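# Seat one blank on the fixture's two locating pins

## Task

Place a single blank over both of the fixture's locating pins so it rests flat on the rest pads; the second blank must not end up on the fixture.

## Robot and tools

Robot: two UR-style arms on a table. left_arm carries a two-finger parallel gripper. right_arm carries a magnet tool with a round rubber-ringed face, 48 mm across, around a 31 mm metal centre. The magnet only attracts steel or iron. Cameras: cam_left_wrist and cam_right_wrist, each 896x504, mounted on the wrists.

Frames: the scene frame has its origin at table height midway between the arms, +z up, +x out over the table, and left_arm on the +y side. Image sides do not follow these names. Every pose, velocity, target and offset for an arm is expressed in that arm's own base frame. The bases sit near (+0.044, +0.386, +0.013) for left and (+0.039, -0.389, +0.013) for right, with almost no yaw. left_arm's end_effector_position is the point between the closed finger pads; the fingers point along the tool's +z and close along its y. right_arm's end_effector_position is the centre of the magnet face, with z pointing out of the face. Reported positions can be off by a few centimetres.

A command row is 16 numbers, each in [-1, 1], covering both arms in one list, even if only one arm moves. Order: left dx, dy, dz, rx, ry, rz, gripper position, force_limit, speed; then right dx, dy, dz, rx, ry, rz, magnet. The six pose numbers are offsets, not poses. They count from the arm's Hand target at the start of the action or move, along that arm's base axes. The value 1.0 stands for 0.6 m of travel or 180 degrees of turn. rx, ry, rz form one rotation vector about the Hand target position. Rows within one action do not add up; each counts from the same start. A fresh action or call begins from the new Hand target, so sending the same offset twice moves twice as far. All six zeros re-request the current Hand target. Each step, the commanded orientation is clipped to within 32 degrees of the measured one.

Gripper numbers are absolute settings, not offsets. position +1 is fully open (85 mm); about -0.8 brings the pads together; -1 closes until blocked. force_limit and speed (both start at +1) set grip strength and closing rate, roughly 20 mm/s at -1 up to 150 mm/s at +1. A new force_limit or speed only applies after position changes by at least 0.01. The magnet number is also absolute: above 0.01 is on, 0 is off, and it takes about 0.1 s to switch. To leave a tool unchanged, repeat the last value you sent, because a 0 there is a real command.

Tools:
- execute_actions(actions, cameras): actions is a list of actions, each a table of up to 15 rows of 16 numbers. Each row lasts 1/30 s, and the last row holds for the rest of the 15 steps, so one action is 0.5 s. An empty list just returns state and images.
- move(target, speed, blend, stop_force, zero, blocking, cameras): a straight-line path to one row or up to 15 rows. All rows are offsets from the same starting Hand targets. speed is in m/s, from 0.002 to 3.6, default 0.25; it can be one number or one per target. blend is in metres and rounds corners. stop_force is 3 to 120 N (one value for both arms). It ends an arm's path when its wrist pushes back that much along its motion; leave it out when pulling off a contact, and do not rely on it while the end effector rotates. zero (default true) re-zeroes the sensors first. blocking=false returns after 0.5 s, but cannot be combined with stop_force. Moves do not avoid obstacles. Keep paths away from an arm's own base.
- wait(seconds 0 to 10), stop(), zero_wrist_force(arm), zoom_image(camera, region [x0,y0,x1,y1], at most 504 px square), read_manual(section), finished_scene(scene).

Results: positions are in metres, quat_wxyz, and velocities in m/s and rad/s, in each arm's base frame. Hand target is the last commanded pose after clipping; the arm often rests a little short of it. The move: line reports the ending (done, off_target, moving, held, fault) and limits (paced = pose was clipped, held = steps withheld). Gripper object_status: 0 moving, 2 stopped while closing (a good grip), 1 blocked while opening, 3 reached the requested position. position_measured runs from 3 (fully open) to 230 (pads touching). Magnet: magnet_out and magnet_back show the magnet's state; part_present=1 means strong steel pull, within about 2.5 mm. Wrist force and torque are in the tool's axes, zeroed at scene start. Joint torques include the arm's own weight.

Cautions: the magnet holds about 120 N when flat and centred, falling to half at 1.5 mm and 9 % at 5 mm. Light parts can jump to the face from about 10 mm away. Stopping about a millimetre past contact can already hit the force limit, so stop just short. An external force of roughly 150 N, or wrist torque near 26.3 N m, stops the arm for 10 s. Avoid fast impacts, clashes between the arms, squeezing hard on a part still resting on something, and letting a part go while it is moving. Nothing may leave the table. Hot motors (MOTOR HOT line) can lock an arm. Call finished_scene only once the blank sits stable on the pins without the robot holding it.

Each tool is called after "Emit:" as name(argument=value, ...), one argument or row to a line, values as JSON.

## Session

Emit:
execute_actions(
  actions=[],
)

Scene clock: 0.00 s.
left_arm: end_effector_position=(+0.2958, +0.4978, +0.3319) position_measured=3 object_status=3 end_effector_quat_wxyz=(-0.106, +0.149, +0.983, -0.021) | right_arm: end_effector_position=(+0.4243, -0.0191, +0.3698) magnet_out=0 magnet_back=1 part_present=0 end_effector_quat_wxyz=(-0.446, +0.886, -0.026, +0.125)
Joint positions: left_arm=[0.739 -1.316 1.251 -1.336 -1.433 1.028] | right_arm=[-0.762 -1.764 1.874 -1.114 -0.744 -0.957]
Joint velocities: within noise
Joint torques (N m): no reading
Motor temperatures (°C): left_arm=[30 24 27 29 37 30] | right_arm=[35 31 30 44 31 38]
Wrist force (N): no reading
Wrist torque (N m): no reading
Wrist force, peak (N): no reading
Hand target: left_arm +0.2958, +0.4978, +0.3319; -0.106, +0.149, +0.983, -0.021 | right_arm +0.4243, -0.0191, +0.3698; -0.446, +0.886, -0.026, +0.125

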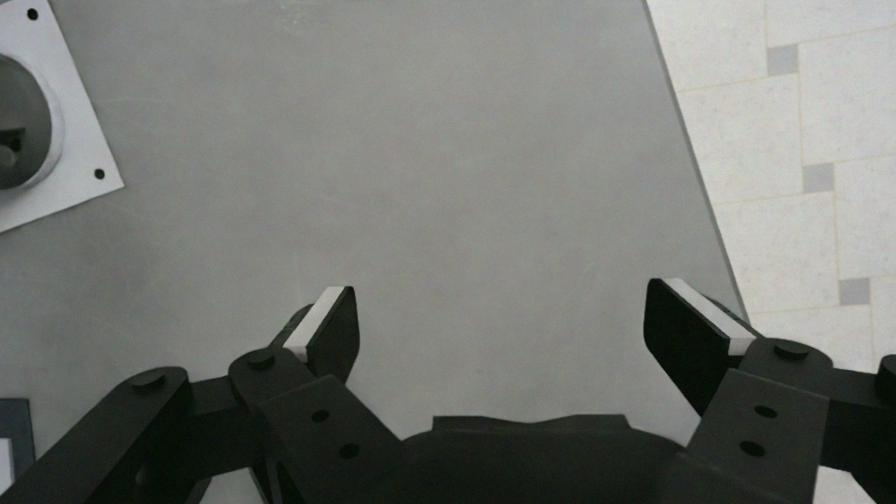

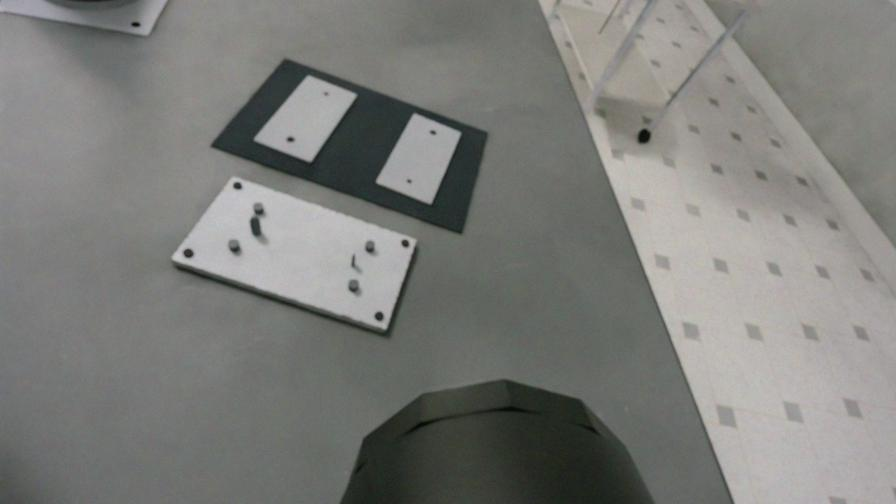

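Emit:
move(
  target=[0,0,0,0,0,0,1,1,1,-0.09,0.4,0,-0.293,0.0915,0,0],
  cameras=["cam_right_wrist"],
  speed=0.4,
)

Scene clock: 2.50 s.
left_arm: end_effector_position=(+0.2958, +0.4978, +0.3319) position_measured=3 object_status=3 end_effector_quat_wxyz=(-0.106, +0.149, +0.983, -0.021) | right_arm: end_effector_position=(+0.3703, +0.2209, +0.3698) magnet_out=0 magnet_back=1 part_present=0 end_effector_quat_wxyz=(+0.001, +1.000, -0.030, +0.000)
Joint positions: left_arm=[0.739 -1.316 1.251 -1.336 -1.433 1.028] | right_arm=[0.224 -1.763 1.793 -1.599 -1.572 0.283]
Joint velocities: within noise
Joint torques (N m): left_arm=[0.88 -38.55 -25.27 -2.65 0.76 0.08] | right_arm=[7.89 -7.52 -34.53 -0.97 -1.5 1.61]
Motor temperatures (°C): left_arm=[30 24 27 29 37 30] | right_arm=[35 31 30 44 31 38]
Wrist force (N): left_arm=[0.0 0.1 0.0] | right_arm=[-0.2 -1.1 -0.9]
Wrist torque (N m): left_arm=[0.02 0.01 0.00] | right_arm=[0.02 -0.02 -0.23]
Wrist force, peak (N): left_arm=[0.1 0.3 0.1] | right_arm=[-0.8 -2.2 -0.7]
Hand target: left_arm +0.2958, +0.4978, +0.3319; -0.106, +0.149, +0.983, -0.021 | right_arm +0.3703, +0.2209, +0.3698; +0.001, +1.000, -0.030, +0.000
Off the commanded pose: left_arm 0.000 m, 0 deg | right_arm 0.000 m, 0 deg.
move: done
Images, in order (width x height): cam_right_wrist 896x504.

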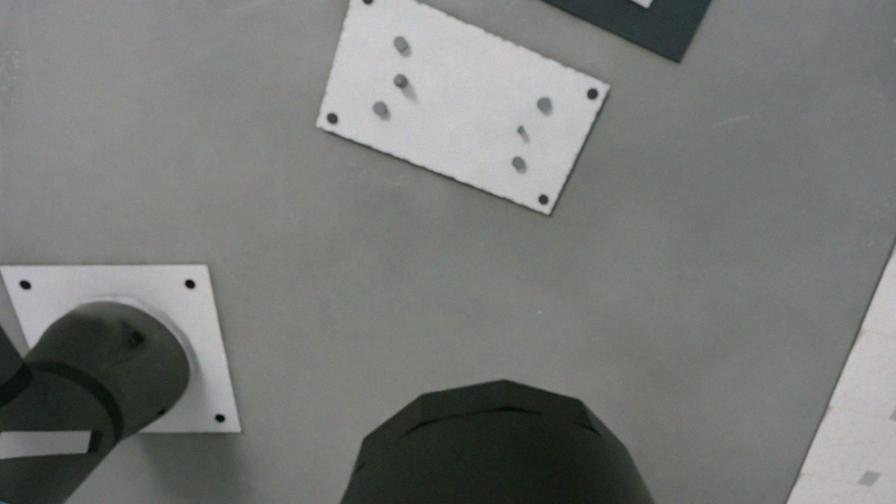

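Emit:
move(
  target=[0,0,0,0,0,0,1,1,1,-0.0143,-0.0108,-0.332,0,0,-0.125,0],
  cameras=["cam_right_wrist"],
  speed=0.3,
)

Emit:
zoom_image(
  camera="cam_right_wrist",
  region=[260, 40, 360, 140],
)

Emit:
zoom_image(
  camera="cam_right_wrist",
  region=[520, 40, 620, 140],
)

Scene clock: 4.27 s.
left_arm: end_effector_position=(+0.2958, +0.4978, +0.3319) position_measured=3 object_status=3 end_effector_quat_wxyz=(-0.106, +0.149, +0.983, -0.021) | right_arm: end_effector_position=(+0.3617, +0.2144, +0.1707) magnet_out=0 magnet_back=1 part_present=0 end_effector_quat_wxyz=(+0.001, +0.975, -0.224, -0.001)
Joint positions: left_arm=[0.739 -1.316 1.251 -1.336 -1.433 1.028] | right_arm=[0.213 -1.634 2.222 -2.158 -1.572 0.665]
Joint velocities: within noise
Joint torques (N m): left_arm=[0.03 -38.75 -26.32 -2.46 0.67 0.42] | right_arm=[7.82 -8.38 -13.46 -4.68 -1.25 1.85]
Motor temperatures (°C): left_arm=[30 24 27 29 37 30] | right_arm=[35 31 30 44 31 38]
Wrist force (N): left_arm=[-0.1 0.0 -0.1] | right_arm=[-0.1 -1.3 -1.0]
Wrist torque (N m): left_arm=[-0.01 0.01 0.00] | right_arm=[-0.01 -0.08 -0.22]
Wrist force, peak (N): left_arm=[-0.2 -0.3 0.1] | right_arm=[-0.3 -1.0 -2.6]
Hand target: left_arm +0.2958, +0.4978, +0.3319; -0.106, +0.149, +0.983, -0.021 | right_arm +0.3618, +0.2144, +0.1706; +0.001, +0.975, -0.224, -0.001
Off the commanded pose: left_arm 0.000 m, 0 deg | right_arm 0.000 m, 0 deg.
move: done
Images, in order (width x height): cam_right_wrist 896x504.

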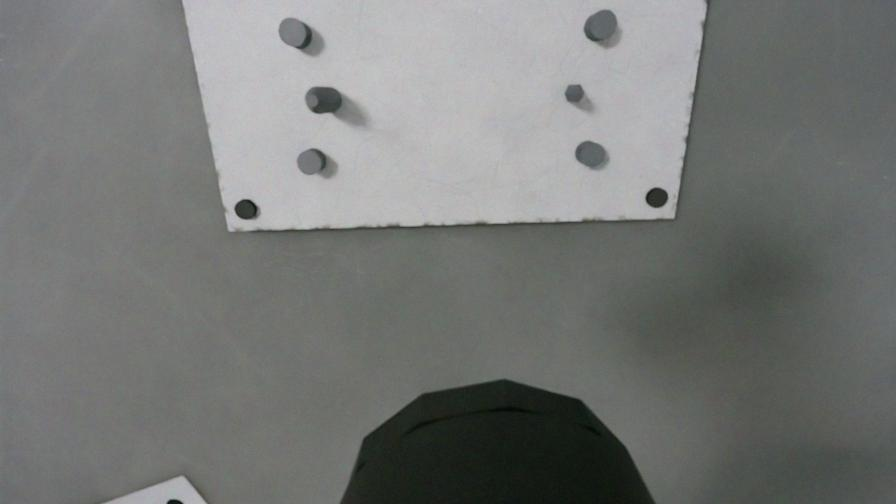

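Scaled by 5.040 from the camera's 896x504 image, which has a finer 1280x720 frame.

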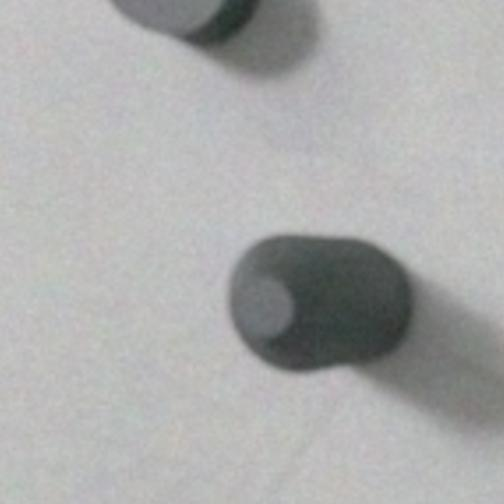

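Scaled by 5.040 from the camera's 896x504 image, which has a finer 1280x720 frame.

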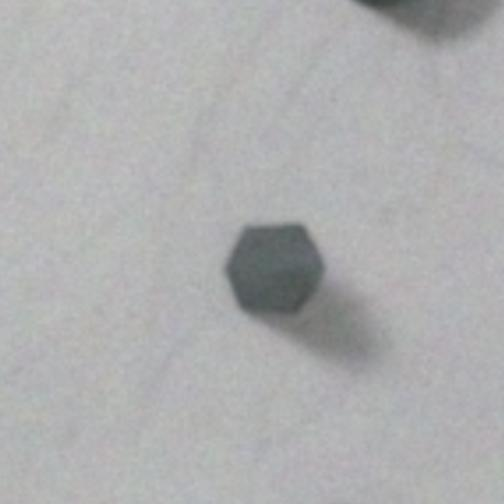

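Emit:
move(
  target=[0,0,0,0,0,0,1,1,1,0.1,0.2,0.25,0,0,0.0087,0],
  cameras=["cam_right_wrist"],
  speed=0.4,
)

Emit:
zoom_image(
  camera="cam_right_wrist",
  region=[200, 0, 704, 400],
)

Scene clock: 5.87 s.
left_arm: end_effector_position=(+0.2958, +0.4978, +0.3319) position_measured=3 object_status=3 end_effector_quat_wxyz=(-0.106, +0.149, +0.983, -0.021) | right_arm: end_effector_position=(+0.4217, +0.3344, +0.3206) magnet_out=0 magnet_back=1 part_present=0 end_effector_quat_wxyz=(+0.001, +0.978, -0.211, +0.000)
Joint positions: left_arm=[0.739 -1.316 1.251 -1.336 -1.433 1.028] | right_arm=[0.42 -1.487 1.659 -1.741 -1.571 0.845]
Joint velocities: within noise
Joint torques (N m): left_arm=[-1.69 -40.15 -26.4 -2.36 1.27 0.34] | right_arm=[8.61 -20.79 -34.39 -1.11 -1.37 1.53]
Motor temperatures (°C): left_arm=[30 24 27 29 37 30] | right_arm=[35 31 30 44 31 38]
Wrist force (N): left_arm=[0.0 -0.1 0.0] | right_arm=[0.1 -1.0 -0.6]
Wrist torque (N m): left_arm=[-0.01 0.01 0.00] | right_arm=[0.02 -0.09 -0.20]
Wrist force, peak (N): left_arm=[-0.2 0.1 -0.2] | right_arm=[0.0 -2.2 -2.2]
Hand target: left_arm +0.2958, +0.4978, +0.3319; -0.106, +0.149, +0.983, -0.021 | right_arm +0.4218, +0.3344, +0.3206; +0.001, +0.978, -0.211, -0.001
Off the commanded pose: left_arm 0.000 m, 0 deg | right_arm 0.000 m, 0 deg.
move: done
Images, in order (width x height): cam_right_wrist 896x504.

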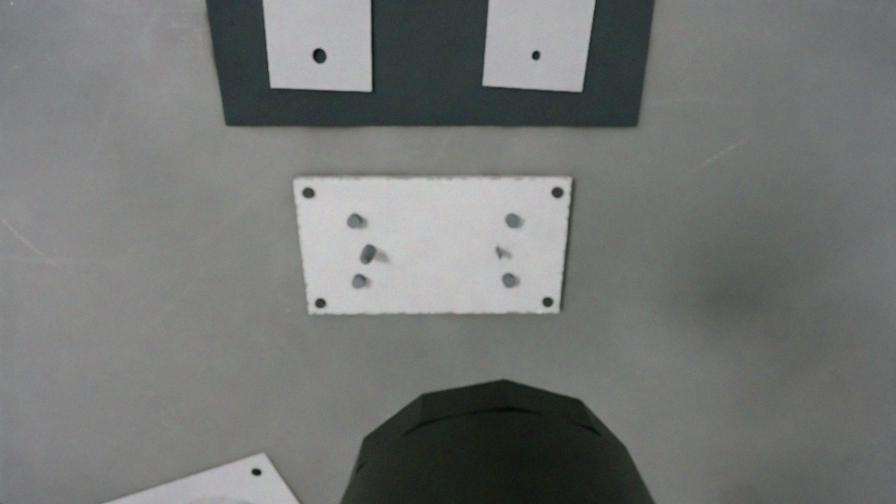

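Scaled by 1.000.

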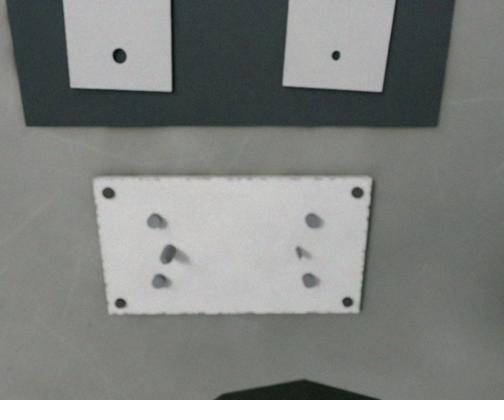

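Emit:
move(
  target=[0,0,0,0,0,0,1,1,1,0.0405,0.236,-0.2835,0,0,0.487,0],
  cameras=["cam_right_wrist"],
  speed=0.4,
)

Emit:
zoom_image(
  camera="cam_right_wrist",
  region=[200, 0, 704, 400],
)

Scene clock: 8.80 s.
left_arm: end_effector_position=(+0.2958, +0.4978, +0.3319) position_measured=3 object_status=3 end_effector_quat_wxyz=(-0.106, +0.149, +0.983, -0.021) | right_arm: end_effector_position=(+0.4461, +0.4760, +0.1506) magnet_out=0 magnet_back=1 part_present=0 end_effector_quat_wxyz=(+0.001, +0.851, +0.525, +0.000)
Joint positions: left_arm=[0.739 -1.316 1.251 -1.336 -1.433 1.028] | right_arm=[0.613 -1.091 1.599 -2.079 -1.573 -0.493]
Joint velocities: within noise
Joint torques (N m): left_arm=[-2.52 -40.12 -25.42 -2 1.52 0.17] | right_arm=[6.88 -34.95 -32.83 -4.43 1.38 -1.88]
Motor temperatures (°C): left_arm=[30 24 27 29 37 30] | right_arm=[35 31 30 44 31 38]
Wrist force (N): left_arm=[0.0 -0.1 0.1] | right_arm=[0.1 -0.7 -0.7]
Wrist torque (N m): left_arm=[-0.02 0.01 0.00] | right_arm=[0.02 -0.08 -0.26]
Wrist force, peak (N): left_arm=[-0.3 0.1 -0.1] | right_arm=[-0.4 -1.1 -1.1]
Hand target: left_arm +0.2958, +0.4978, +0.3319; -0.106, +0.149, +0.983, -0.021 | right_arm +0.4461, +0.4760, +0.1505; +0.001, +0.851, +0.525, +0.000
Off the commanded pose: left_arm 0.000 m, 0 deg | right_arm 0.000 m, 0 deg.
move: done
Images, in order (width x height): cam_right_wrist 896x504.

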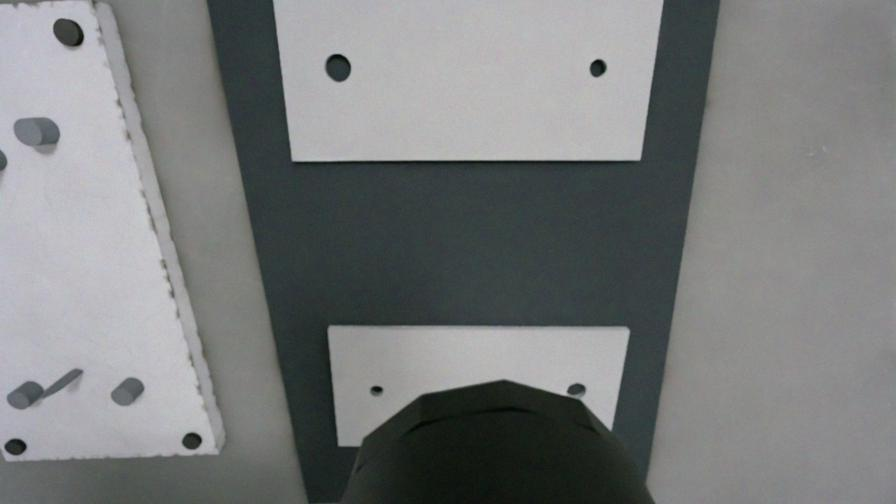

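Scaled by 1.000.

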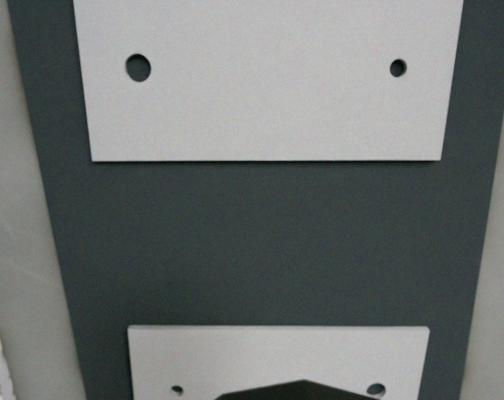

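Emit:
move(
  target=[0,0,0,0,0,0,1,1,1,-0.0122,0.0192,0,0,0,0,0],
  cameras=["cam_right_wrist"],
)

Emit:
zoom_image(
  camera="cam_right_wrist",
  region=[260, 40, 360, 140],
)

Emit:
zoom_image(
  camera="cam_right_wrist",
  region=[520, 40, 620, 140],
)

Scene clock: 9.83 s.
left_arm: end_effector_position=(+0.2958, +0.4978, +0.3319) position_measured=3 object_status=3 end_effector_quat_wxyz=(-0.106, +0.149, +0.983, -0.021) | right_arm: end_effector_position=(+0.4388, +0.4874, +0.1505) magnet_out=0 magnet_back=1 part_present=0 end_effector_quat_wxyz=(+0.001, +0.851, +0.525, +0.000)
Joint positions: left_arm=[0.739 -1.316 1.251 -1.336 -1.433 1.028] | right_arm=[0.634 -1.083 1.587 -2.075 -1.572 -0.472]
Joint velocities: within noise
Joint torques (N m): left_arm=[-2.92 -38.82 -25.73 -2.34 1.58 0.17] | right_arm=[6.72 -35.11 -32.93 -0.98 0.64 1.79]
Motor temperatures (°C): left_arm=[30 24 27 29 37 30] | right_arm=[35 31 30 44 31 38]
Wrist force (N): left_arm=[0.0 0.2 0.0] | right_arm=[0.0 -0.7 -0.7]
Wrist torque (N m): left_arm=[0.03 0.00 0.00] | right_arm=[0.04 -0.07 -0.27]
Wrist force, peak (N): left_arm=[-0.3 0.0 -0.2] | right_arm=[0.1 -1.0 -0.9]
Hand target: left_arm +0.2958, +0.4978, +0.3319; -0.106, +0.149, +0.983, -0.021 | right_arm +0.4387, +0.4876, +0.1505; +0.001, +0.851, +0.525, +0.000
Off the commanded pose: left_arm 0.000 m, 0 deg | right_arm 0.000 m, 0 deg.
move: done
Images, in order (width x height): cam_right_wrist 896x504.

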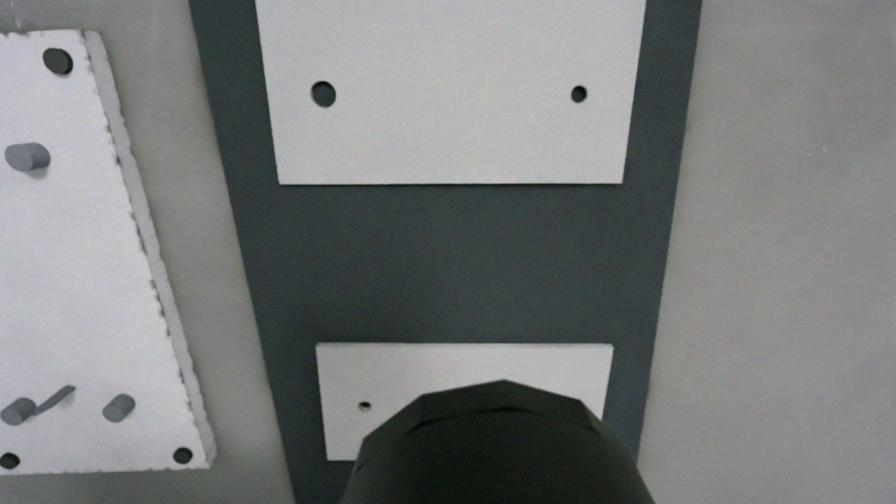

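Scaled by 5.040 from the camera's 896x504 image, which has a finer 1280x720 frame.

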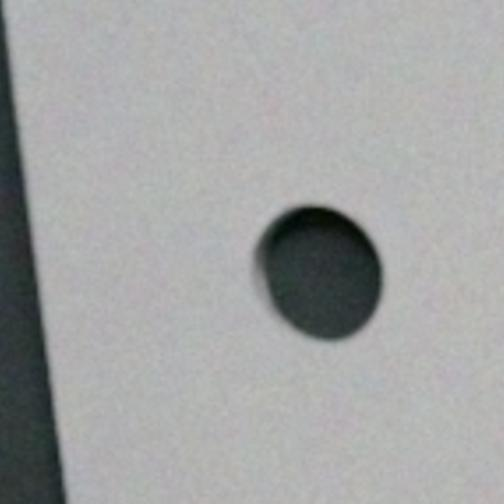

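Scaled by 5.040 from the camera's 896x504 image, which has a finer 1280x720 frame.

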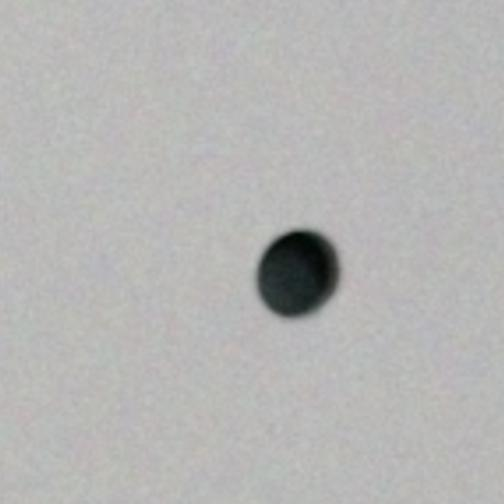

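Emit:
move(
  target=[0,0,0,0,0,0,1,1,1,0.204,-0.102,0,0,0,0,0],
  cameras=["cam_right_wrist"],
)

Emit:
zoom_image(
  camera="cam_right_wrist",
  region=[280, 50, 380, 150],
)

Emit:
zoom_image(
  camera="cam_right_wrist",
  region=[520, 50, 620, 150],
)

Scene clock: 11.30 s.
left_arm: end_effector_position=(+0.2958, +0.4978, +0.3319) position_measured=3 object_status=3 end_effector_quat_wxyz=(-0.106, +0.149, +0.983, -0.021) | right_arm: end_effector_position=(+0.5610, +0.4264, +0.1505) magnet_out=0 magnet_back=1 part_present=0 end_effector_quat_wxyz=(+0.001, +0.851, +0.525, +0.000)
Joint positions: left_arm=[0.739 -1.316 1.251 -1.336 -1.433 1.028] | right_arm=[0.46 -0.979 1.417 -2.01 -1.572 -0.645]
Joint velocities: within noise
Joint torques (N m): left_arm=[-5.05 -39.5 -25.61 -2.06 1.63 0.03] | right_arm=[-8.36 -37.95 -33.27 -1.09 1.29 -2.1]
Motor temperatures (°C): left_arm=[30 24 27 29 37 30] | right_arm=[35 31 30 44 31 38]
Wrist force (N): left_arm=[-0.1 -0.3 0.3] | right_arm=[-0.5 -0.8 -0.7]
Wrist torque (N m): left_arm=[-0.04 0.02 0.00] | right_arm=[0.06 -0.06 -0.25]
Wrist force, peak (N): left_arm=[-0.1 -0.3 0.3] | right_arm=[-0.2 -2.3 -0.6]
Hand target: left_arm +0.2958, +0.4978, +0.3319; -0.106, +0.149, +0.983, -0.021 | right_arm +0.5611, +0.4264, +0.1505; +0.001, +0.851, +0.525, +0.000
Off the commanded pose: left_arm 0.000 m, 0 deg | right_arm 0.000 m, 0 deg.
move: done
Images, in order (width x height): cam_right_wrist 896x504.

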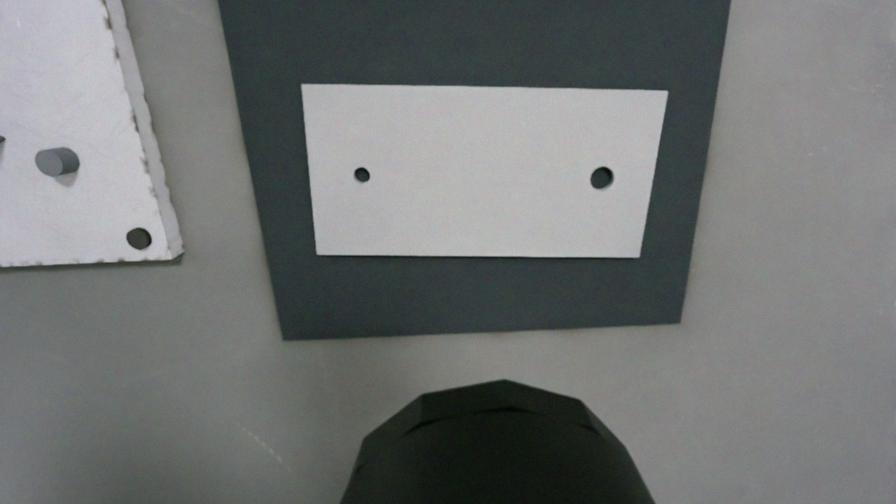

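Scaled by 5.040 from the camera's 896x504 image, which has a finer 1280x720 frame.

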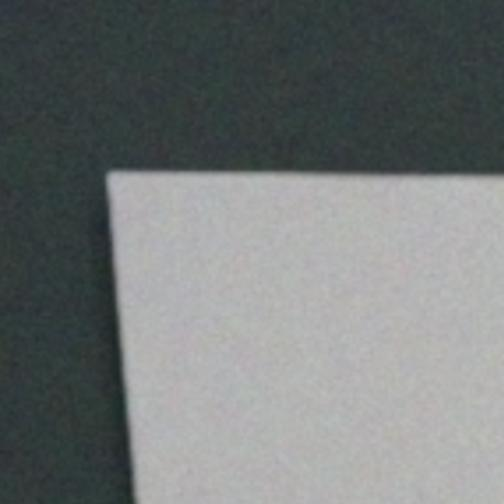

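Scaled by 5.040 from the camera's 896x504 image, which has a finer 1280x720 frame.

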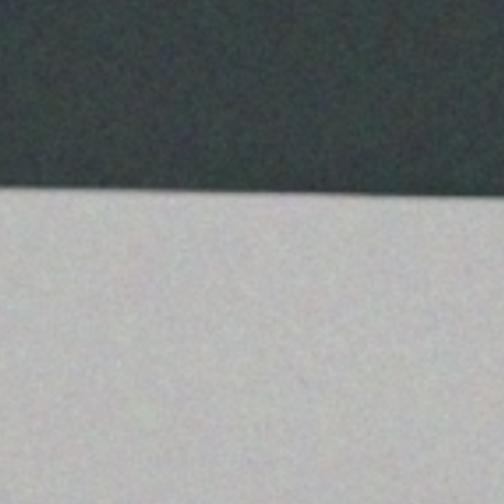

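Emit:
move(
  target=[
    [0,0,0,0,0,0,1,1,1,-0.061,0.032,0,0,0,-0.5,0],
    [0,0,0,0,0,0,1,1,1,-0.122,0.0638,0,0,0,-1.0,0],
  ],
  cameras=["cam_right_wrist"],
  speed=0.8,
  blend=[0.02,0],
)

Emit:
zoom_image(
  camera="cam_right_wrist",
  region=[260, 40, 360, 140],
)

Emit:
zoom_image(
  camera="cam_right_wrist",
  region=[520, 40, 620, 140],
)

Scene clock: 15.40 s.
left_arm: end_effector_position=(+0.2958, +0.4978, +0.3319) position_measured=3 object_status=3 end_effector_quat_wxyz=(-0.106, +0.149, +0.983, -0.021) | right_arm: end_effector_position=(+0.4879, +0.4646, +0.1505) magnet_out=0 magnet_back=1 part_present=0 end_effector_quat_wxyz=(+0.000, -0.525, +0.851, +0.001)
Joint positions: left_arm=[0.739 -1.316 1.251 -1.336 -1.433 1.028] | right_arm=[0.561 -1.046 1.527 -2.052 -1.569 2.597]
Joint velocities: within noise
Joint torques (N m): left_arm=[-7.06 -38.9 -25.44 -2.05 1.3 0.34] | right_arm=[6.19 -49.42 -20.95 -1.3 -1.4 1.76]
Motor temperatures (°C): left_arm=[30 24 27 29 37 30] | right_arm=[35 31 30 44 31 38]
Wrist force (N): left_arm=[0.1 -0.2 0.0] | right_arm=[-0.6 -0.2 -0.4]
Wrist torque (N m): left_arm=[-0.03 -0.02 0.01] | right_arm=[0.08 -0.02 -0.23]
Wrist force, peak (N): left_arm=[-0.1 0.0 0.4] | right_arm=[-0.7 -1.1 -0.8]
Hand target: left_arm +0.2958, +0.4978, +0.3319; -0.106, +0.149, +0.983, -0.021 | right_arm +0.4879, +0.4646, +0.1505; +0.000, -0.525, +0.851, +0.001
Off the commanded pose: left_arm 0.000 m, 0 deg | right_arm 0.000 m, 0 deg.
move: done
Images, in order (width x height): cam_right_wrist 896x504.

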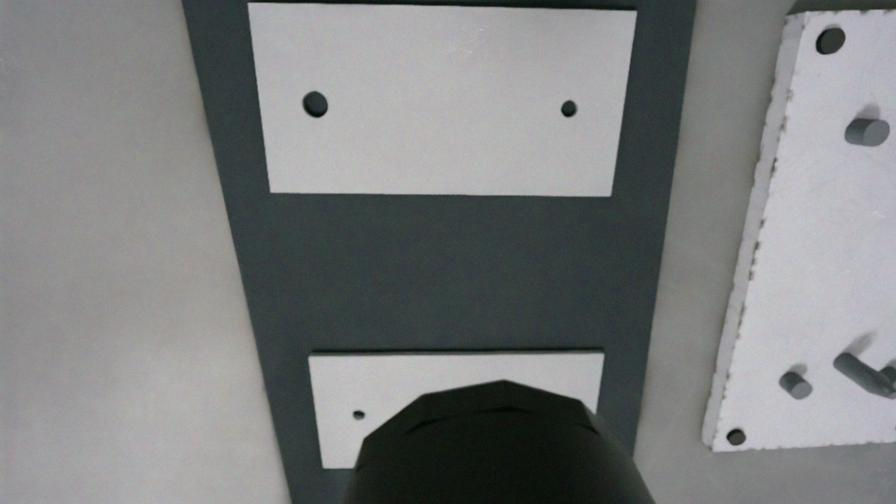

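Scaled by 5.040 from the camera's 896x504 image, which has a finer 1280x720 frame.

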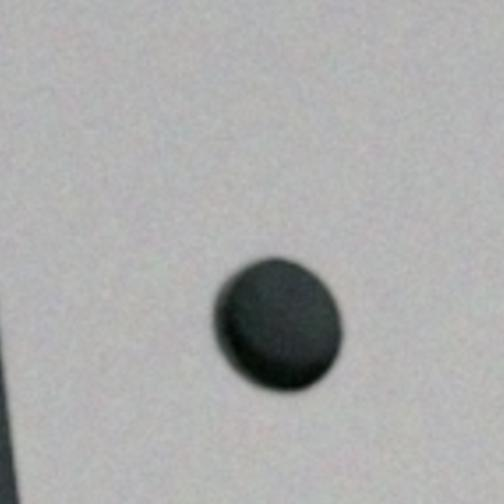

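Scaled by 5.040 from the camera's 896x504 image, which has a finer 1280x720 frame.

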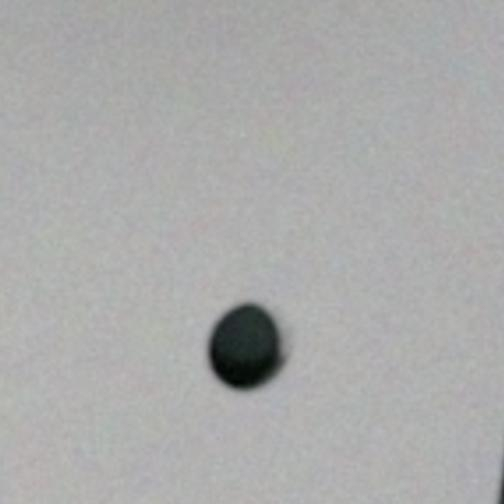

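Emit:
move(
  target=[0,0,0,0,0,0,1,1,1,0.0868,-0.0268,-0.23,0,0,0,0],
  cameras=[],
)

Emit:
move(
  target=[0,0,0,0,0,0,1,1,1,0,0,-0.06,0,0,0,0],
  cameras=["cam_right_wrist"],
  speed=0.007,
  stop_force=4,
)

Emit:
move(
  target=[0,0,0,0,0,0,1,1,1,0,0,0,0,0,0,1],
  cameras=["cam_right_wrist"],
)

Scene clock: 17.23 s.
left_arm: end_effector_position=(+0.2958, +0.4978, +0.3319) position_measured=3 object_status=3 end_effector_quat_wxyz=(-0.106, +0.149, +0.983, -0.021) | right_arm: end_effector_position=(+0.5399, +0.4485, +0.0127) magnet_out=0 magnet_back=1 part_present=0 end_effector_quat_wxyz=(+0.000, -0.525, +0.851, +0.001)
Joint positions: left_arm=[0.739 -1.316 1.251 -1.336 -1.433 1.028] | right_arm=[0.502 -0.806 1.525 -2.29 -1.569 2.538]
Joint velocities: within noise
Joint torques (N m): left_arm=[-7.41 -40.43 -25.67 -1.64 1.61 0.12] | right_arm=[-7.63 -42.26 -29.28 -4.62 1.19 -1.98]
Motor temperatures (°C): left_arm=[30 24 27 29 37 30] | right_arm=[35 31 30 44 31 38]
Wrist force (N): left_arm=[-0.1 -0.2 0.1] | right_arm=[-0.4 -0.4 -0.7]
Wrist torque (N m): left_arm=[-0.03 0.02 0.00] | right_arm=[0.06 -0.04 -0.22]
Wrist force, peak (N): left_arm=[0.1 0.2 0.2] | right_arm=[-0.7 0.2 -2.0]
Hand target: left_arm +0.2958, +0.4978, +0.3319; -0.106, +0.149, +0.983, -0.021 | right_arm +0.5400, +0.4486, +0.0125; +0.000, -0.525, +0.851, +0.001
Off the commanded pose: left_arm 0.000 m, 0 deg | right_arm 0.000 m, 0 deg.
move: done
No camera images: "cameras" was empty.

Scene clock: 21.03 s.
left_arm: end_effector_position=(+0.2958, +0.4978, +0.3319) position_measured=3 object_status=3 end_effector_quat_wxyz=(-0.106, +0.149, +0.983, -0.021) | right_arm: end_effector_position=(+0.5400, +0.4485, -0.0061) magnet_out=0 magnet_back=1 part_present=0 end_effector_quat_wxyz=(+0.000, -0.525, +0.851, +0.001)
Joint positions: left_arm=[0.739 -1.316 1.251 -1.336 -1.433 1.028] | right_arm=[0.502 -0.776 1.529 -2.323 -1.569 2.538]
Joint velocities: within noise
Joint torques (N m): left_arm=[-8.72 -40.25 -27.46 -1.54 1.41 0.18] | right_arm=[-7.96 -56.6 -18.13 -0.93 1 -1.68]
Motor temperatures (°C): left_arm=[30 24 27 29 37 30] | right_arm=[35 31 29 44 31 38]
Wrist force (N): left_arm=[0.0 -0.1 0.1] | right_arm=[-1.3 -1.2 -1.5]
Wrist torque (N m): left_arm=[-0.01 0.00 0.00] | right_arm=[0.06 -0.06 -0.25]
Wrist force, peak (N): left_arm=[-0.3 0.0 -0.3] | right_arm=[6.6 3.8 -14.6]
Hand target: left_arm +0.2958, +0.4978, +0.3319; -0.106, +0.149, +0.983, -0.021 | right_arm +0.5400, +0.4486, -0.0061; +0.000, -0.525, +0.851, +0.001 (not the last commanded pose)
Off the commanded pose: left_arm 0.000 m, 0 deg | right_arm 0.017 m, 0 deg.
move: contact (right_arm)
Images, in order (width x height): cam_right_wrist 896x504.

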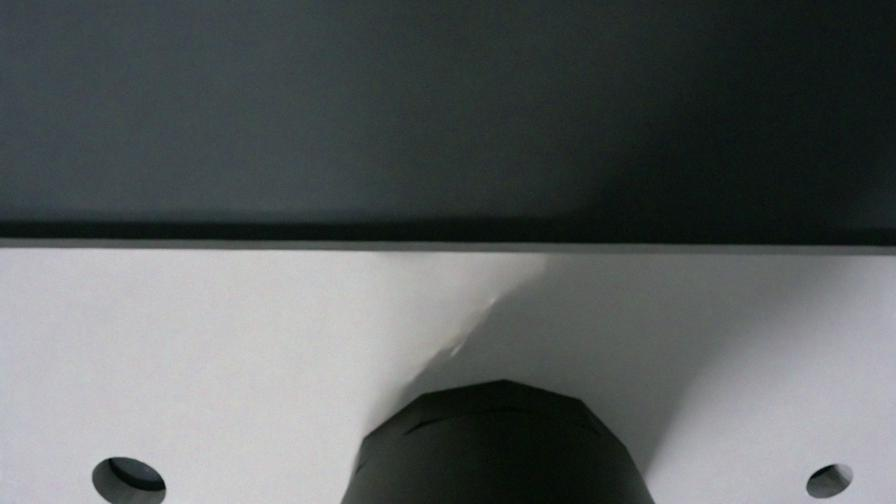

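Scene clock: 21.53 s.
left_arm: end_effector_position=(+0.2958, +0.4978, +0.3319) position_measured=3 object_status=3 end_effector_quat_wxyz=(-0.106, +0.149, +0.983, -0.021) | right_arm: end_effector_position=(+0.5400, +0.4485, -0.0061) magnet_out=1 magnet_back=0 part_present=1 end_effector_quat_wxyz=(+0.000, -0.525, +0.851, +0.001)
Joint positions: left_arm=[0.739 -1.316 1.251 -1.336 -1.433 1.028] | right_arm=[0.502 -0.776 1.529 -2.323 -1.569 2.538]
Joint velocities: within noise
Joint torques (N m): left_arm=[-7.77 -39.88 -26.36 -1.24 1.47 0.32] | right_arm=[-6.78 -56.91 -23.34 -2.49 1.02 -1.67]
Motor temperatures (°C): left_arm=[30 24 27 29 37 30] | right_arm=[35 31 29 44 31 38]
Wrist force (N): left_arm=[-0.1 -0.1 0.0] | right_arm=[-0.5 -0.4 1.4]
Wrist torque (N m): left_arm=[-0.01 0.01 0.00] | right_arm=[0.14 -0.11 -0.25]
Wrist force, peak (N): left_arm=[-0.2 0.2 -0.1] | right_arm=[-1.2 -1.5 -1.0]
Hand target: left_arm +0.2958, +0.4978, +0.3319; -0.106, +0.149, +0.983, -0.021 | right_arm +0.5400, +0.4486, -0.0061; +0.000, -0.525, +0.851, +0.001
Off the commanded pose: left_arm 0.000 m, 0 deg | right_arm 0.000 m, 0 deg.
move: done
Images, in order (width x height): cam_right_wrist 896x504.

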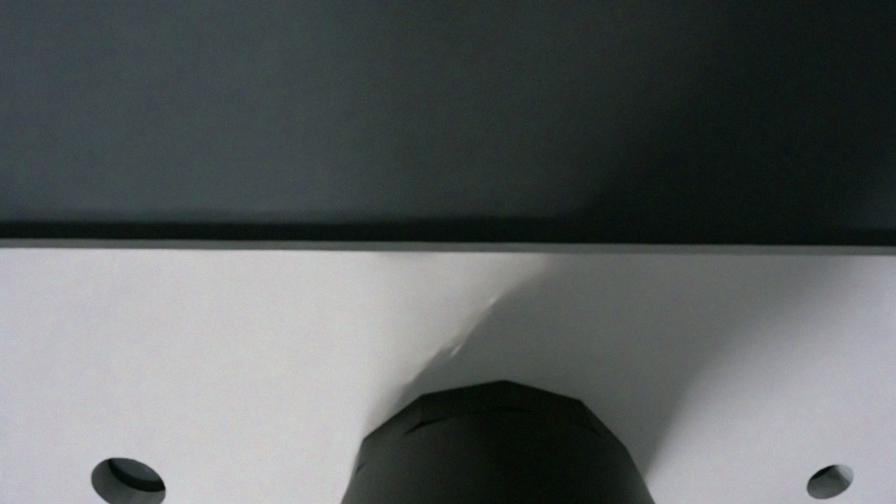

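Emit:
move(
  target=[
    [0,0,0,0,0,0,1,1,1,0,0,0.05,0,0,0,1],
    [0,0,0,0,0,0,1,1,1,-0.06,-0.08,0.2,0,0,0.1,1],
    [0,0,0,0,0,0,1,1,1,-0.286,-0.388,0.2943,0,0,0.5184,1],
  ],
  cameras=["cam_right_wrist"],
  speed=[0.1,0.3,0.35],
  blend=[0.01,0.03,0],
)

Emit:
zoom_image(
  camera="cam_right_wrist",
  region=[260, 50, 360, 150],
)

Emit:
zoom_image(
  camera="cam_right_wrist",
  region=[520, 50, 620, 150],
)

Scene clock: 25.23 s.
left_arm: end_effector_position=(+0.2958, +0.4978, +0.3319) position_measured=3 object_status=3 end_effector_quat_wxyz=(-0.106, +0.149, +0.983, -0.021) | right_arm: end_effector_position=(+0.3684, +0.2158, +0.1704) magnet_out=1 magnet_back=0 part_present=1 end_effector_quat_wxyz=(+0.001, +0.979, -0.202, -0.001)
Joint positions: left_arm=[0.739 -1.316 1.251 -1.336 -1.433 1.028] | right_arm=[0.213 -1.617 2.207 -2.16 -1.572 0.62]
Joint velocities: within noise
Joint torques (N m): left_arm=[-8.35 -40.7 -26.67 -1.11 1.46 0.13] | right_arm=[-7.8 -29.9 -13.67 -1.52 1.24 -1.94]
Motor temperatures (°C): left_arm=[30 24 27 29 37 30] | right_arm=[35 31 29 44 31 38]
Wrist force (N): left_arm=[0.0 0.1 0.0] | right_arm=[-0.2 -1.3 3.1]
Wrist torque (N m): left_arm=[0.01 0.00 0.00] | right_arm=[-0.02 -0.08 -0.21]
Wrist force, peak (N): left_arm=[0.0 0.2 -0.3] | right_arm=[-0.1 -0.6 4.7]
Hand target: left_arm +0.2958, +0.4978, +0.3319; -0.106, +0.149, +0.983, -0.021 | right_arm +0.3684, +0.2158, +0.1705; +0.001, +0.979, -0.202, -0.001
Off the commanded pose: left_arm 0.000 m, 0 deg | right_arm 0.000 m, 0 deg.
move: done
Images, in order (width x height): cam_right_wrist 896x504.

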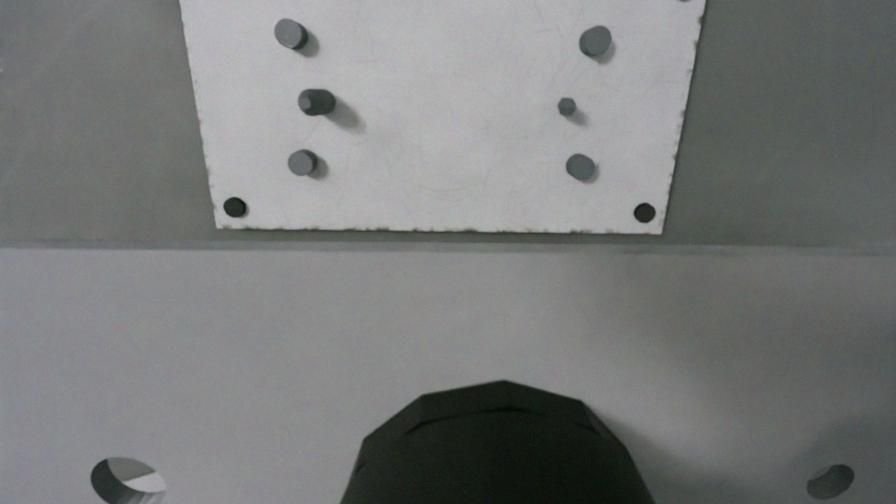

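Scaled by 5.040 from the camera's 896x504 image, which has a finer 1280x720 frame.

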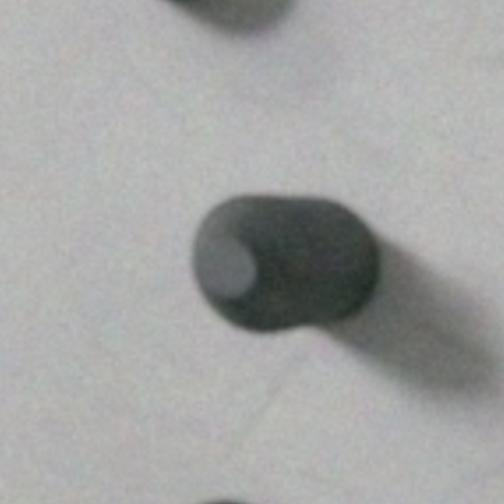

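Scaled by 5.040 from the camera's 896x504 image, which has a finer 1280x720 frame.

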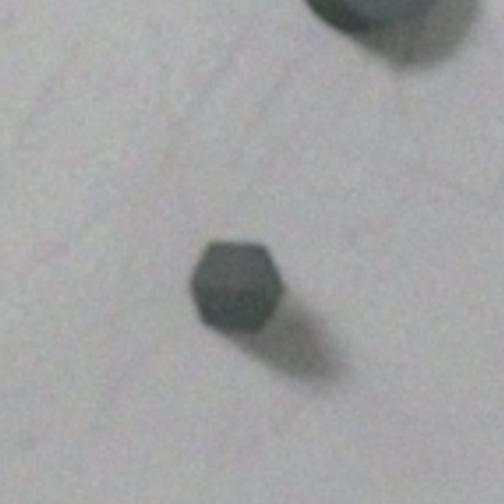

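Emit:
move(
  target=[0,0,0,0,0,0,1,1,1,0.0227,0.0892,-0.21,0,0,0,1],
  cameras=[],
  speed=0.18,
)

Emit:
move(
  target=[0,0,0,0,0,0,1,1,1,0,0,-0.06,0,0,0,1],
  cameras=["cam_right_wrist"],
  speed=0.012,
  stop_force=5,
)

Emit:
zoom_image(
  camera="cam_right_wrist",
  region=[70, 424, 190, 504],
)

Emit:
zoom_image(
  camera="cam_right_wrist",
  region=[766, 424, 886, 504],
)

Scene clock: 27.00 s.
left_arm: end_effector_position=(+0.2958, +0.4978, +0.3319) position_measured=3 object_status=3 end_effector_quat_wxyz=(-0.106, +0.149, +0.983, -0.021) | right_arm: end_effector_position=(+0.3820, +0.2692, +0.0445) magnet_out=1 magnet_back=0 part_present=1 end_effector_quat_wxyz=(+0.001, +0.979, -0.202, -0.001)
Joint positions: left_arm=[0.739 -1.316 1.251 -1.336 -1.433 1.028] | right_arm=[0.325 -1.263 2.239 -2.545 -1.571 0.732]
Joint velocities: within noise
Joint torques (N m): left_arm=[-9.53 -41.12 -27.54 -1.12 1.38 0.01] | right_arm=[7.11 -22.67 -25.98 -4.97 -1.41 1.59]
Motor temperatures (°C): left_arm=[30 24 27 29 37 30] | right_arm=[35 31 29 44 31 38]
Wrist force (N): left_arm=[0.1 -0.1 -0.1] | right_arm=[0.2 -1.1 3.2]
Wrist torque (N m): left_arm=[-0.01 -0.01 0.01] | right_arm=[-0.01 -0.10 -0.24]
Wrist force, peak (N): left_arm=[0.0 0.0 0.3] | right_arm=[0.0 -1.5 4.6]
Hand target: left_arm +0.2958, +0.4978, +0.3319; -0.106, +0.149, +0.983, -0.021 | right_arm +0.3820, +0.2693, +0.0445; +0.001, +0.979, -0.202, -0.001
Off the commanded pose: left_arm 0.000 m, 0 deg | right_arm 0.000 m, 0 deg.
move: done
No camera images: "cameras" was empty.

Scene clock: 29.90 s.
left_arm: end_effector_position=(+0.2958, +0.4978, +0.3319) position_measured=3 object_status=3 end_effector_quat_wxyz=(-0.106, +0.149, +0.983, -0.021) | right_arm: end_effector_position=(+0.3820, +0.2693, +0.0251) magnet_out=1 magnet_back=0 part_present=1 end_effector_quat_wxyz=(+0.001, +0.979, -0.202, -0.001)
Joint positions: left_arm=[0.739 -1.316 1.251 -1.336 -1.433 1.028] | right_arm=[0.325 -1.214 2.249 -2.605 -1.571 0.733]
Joint velocities: within noise
Joint torques (N m): left_arm=[-9.35 -39.66 -26.71 -0.97 1.27 0.01] | right_arm=[-8.79 -40.02 -24.8 -2.33 -1.14 -0.62]
Motor temperatures (°C): left_arm=[30 24 27 29 37 30] | right_arm=[35 31 29 44 31 38]
Wrist force (N): left_arm=[-0.1 -0.2 0.0] | right_arm=[-4.4 -5.4 3.3]
Wrist torque (N m): left_arm=[-0.03 0.01 0.00] | right_arm=[0.01 -0.11 -0.04]
Wrist force, peak (N): left_arm=[0.0 0.3 -0.2] | right_arm=[-6.8 -8.2 -4.4]
Hand target: left_arm +0.2958, +0.4978, +0.3319; -0.106, +0.149, +0.983, -0.021 | right_arm +0.3820, +0.2693, +0.0251; +0.001, +0.979, -0.202, -0.001 (not the last commanded pose)
Off the commanded pose: left_arm 0.000 m, 0 deg | right_arm 0.017 m, 0 deg.
move: contact (right_arm)
Images, in order (width x height): cam_right_wrist 896x504.

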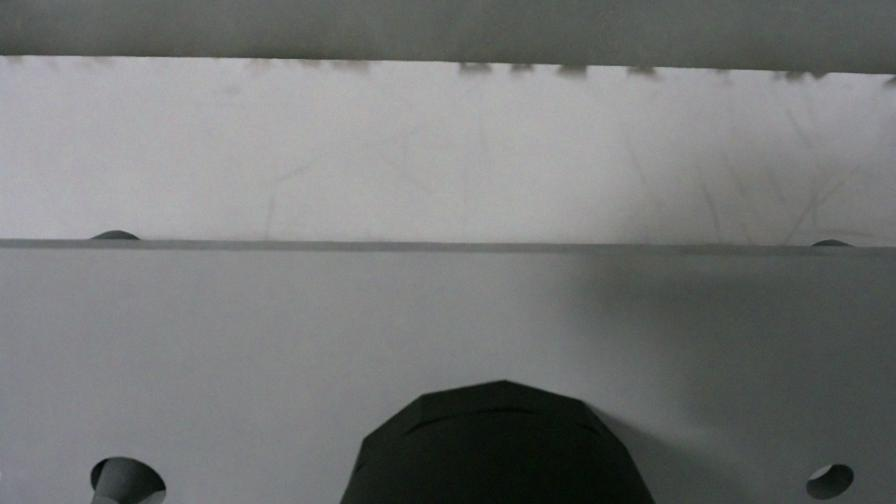

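Scaled by 4.200 from the camera's 896x504 image, which has a finer 1280x720 frame.

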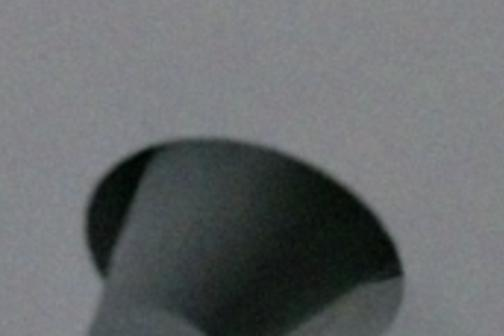

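Scaled by 4.200 from the camera's 896x504 image, which has a finer 1280x720 frame.

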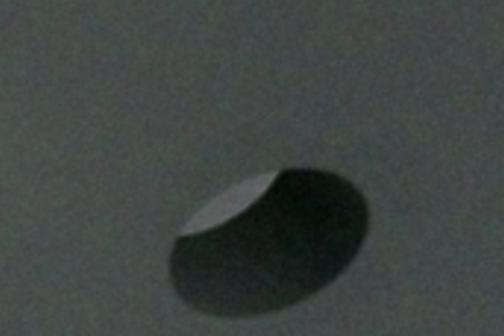

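Emit:
move(
  target=[0,0,0,0,0,0,1,1,1,-0.00017,0.00043,0,0,0,0,1],
  cameras=[],
  speed=0.01,
)

Emit:
move(
  target=[0,0,0,0,0,0,1,1,1,0,0,-0.04,0,0,0,1],
  cameras=["cam_right_wrist"],
  speed=0.012,
  stop_force=7,
)

Emit:
zoom_image(
  camera="cam_right_wrist",
  region=[766, 424, 886, 504],
)

Scene clock: 30.80 s.
left_arm: end_effector_position=(+0.2958, +0.4978, +0.3319) position_measured=3 object_status=3 end_effector_quat_wxyz=(-0.106, +0.149, +0.983, -0.021) | right_arm: end_effector_position=(+0.3820, +0.2695, +0.0251) magnet_out=1 magnet_back=0 part_present=1 end_effector_quat_wxyz=(+0.001, +0.979, -0.202, +0.000)
Joint positions: left_arm=[0.739 -1.316 1.251 -1.336 -1.433 1.028] | right_arm=[0.326 -1.214 2.249 -2.605 -1.571 0.733]
Joint velocities: within noise
Joint torques (N m): left_arm=[-9.11 -40.75 -25.42 -0.79 1.64 0.08] | right_arm=[7.83 -24.26 -24.64 -1.53 -1.36 1.48]
Motor temperatures (°C): left_arm=[30 24 27 29 37 30] | right_arm=[35 31 29 44 31 38]
Wrist force (N): left_arm=[0.0 0.2 0.0] | right_arm=[0.2 -1.3 3.5]
Wrist torque (N m): left_arm=[0.03 0.01 0.01] | right_arm=[0.00 -0.09 -0.26]
Wrist force, peak (N): left_arm=[0.0 -0.1 -0.3] | right_arm=[-4.9 -5.3 4.2]
Hand target: left_arm +0.2958, +0.4978, +0.3319; -0.106, +0.149, +0.983, -0.021 | right_arm +0.3819, +0.2695, +0.0251; +0.001, +0.979, -0.202, -0.001
Off the commanded pose: left_arm 0.000 m, 0 deg | right_arm 0.000 m, 0 deg.
move: done
No camera images: "cameras" was empty.

Scene clock: 32.07 s.
left_arm: end_effector_position=(+0.2958, +0.4978, +0.3319) position_measured=3 object_status=3 end_effector_quat_wxyz=(-0.106, +0.149, +0.983, -0.021) | right_arm: end_effector_position=(+0.3820, +0.2696, +0.0244) magnet_out=1 magnet_back=0 part_present=1 end_effector_quat_wxyz=(+0.001, +0.979, -0.202, +0.000)
Joint positions: left_arm=[0.739 -1.316 1.251 -1.336 -1.433 1.028] | right_arm=[0.326 -1.212 2.249 -2.607 -1.571 0.733]
Joint velocities: within noise
Joint torques (N m): left_arm=[-9.51 -39.83 -26.64 -0.99 1.2 0.4] | right_arm=[-7.69 -40.29 -26.29 -2.4 -1.26 1.03]
Motor temperatures (°C): left_arm=[30 24 27 29 37 30] | right_arm=[35 31 29 44 31 38]
Wrist force (N): left_arm=[-0.1 0.1 0.0] | right_arm=[-5.0 -4.4 3.3]
Wrist torque (N m): left_arm=[0.01 0.01 0.00] | right_arm=[0.01 -0.11 -0.09]
Wrist force, peak (N): left_arm=[-0.2 -0.2 0.1] | right_arm=[-8.8 -4.7 -4.1]
Hand target: left_arm +0.2958, +0.4978, +0.3319; -0.106, +0.149, +0.983, -0.021 | right_arm +0.3820, +0.2696, +0.0244; +0.001, +0.979, -0.202, +0.000 (not the last commanded pose)
Off the commanded pose: left_arm 0.000 m, 0 deg | right_arm 0.023 m, 0 deg.
move: contact (right_arm)
Images, in order (width x height): cam_right_wrist 896x504.

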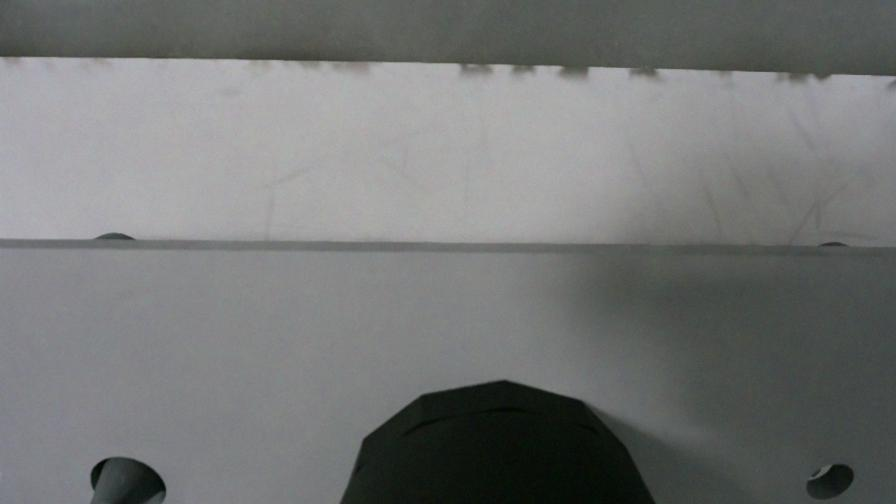

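Scaled by 4.200 from the camera's 896x504 image, which has a finer 1280x720 frame.

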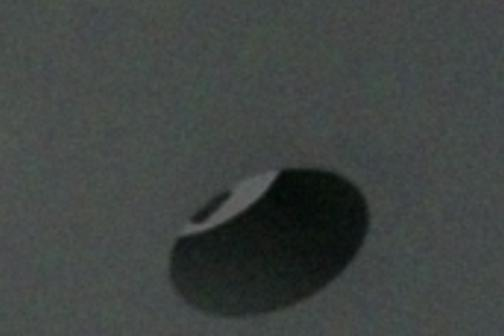

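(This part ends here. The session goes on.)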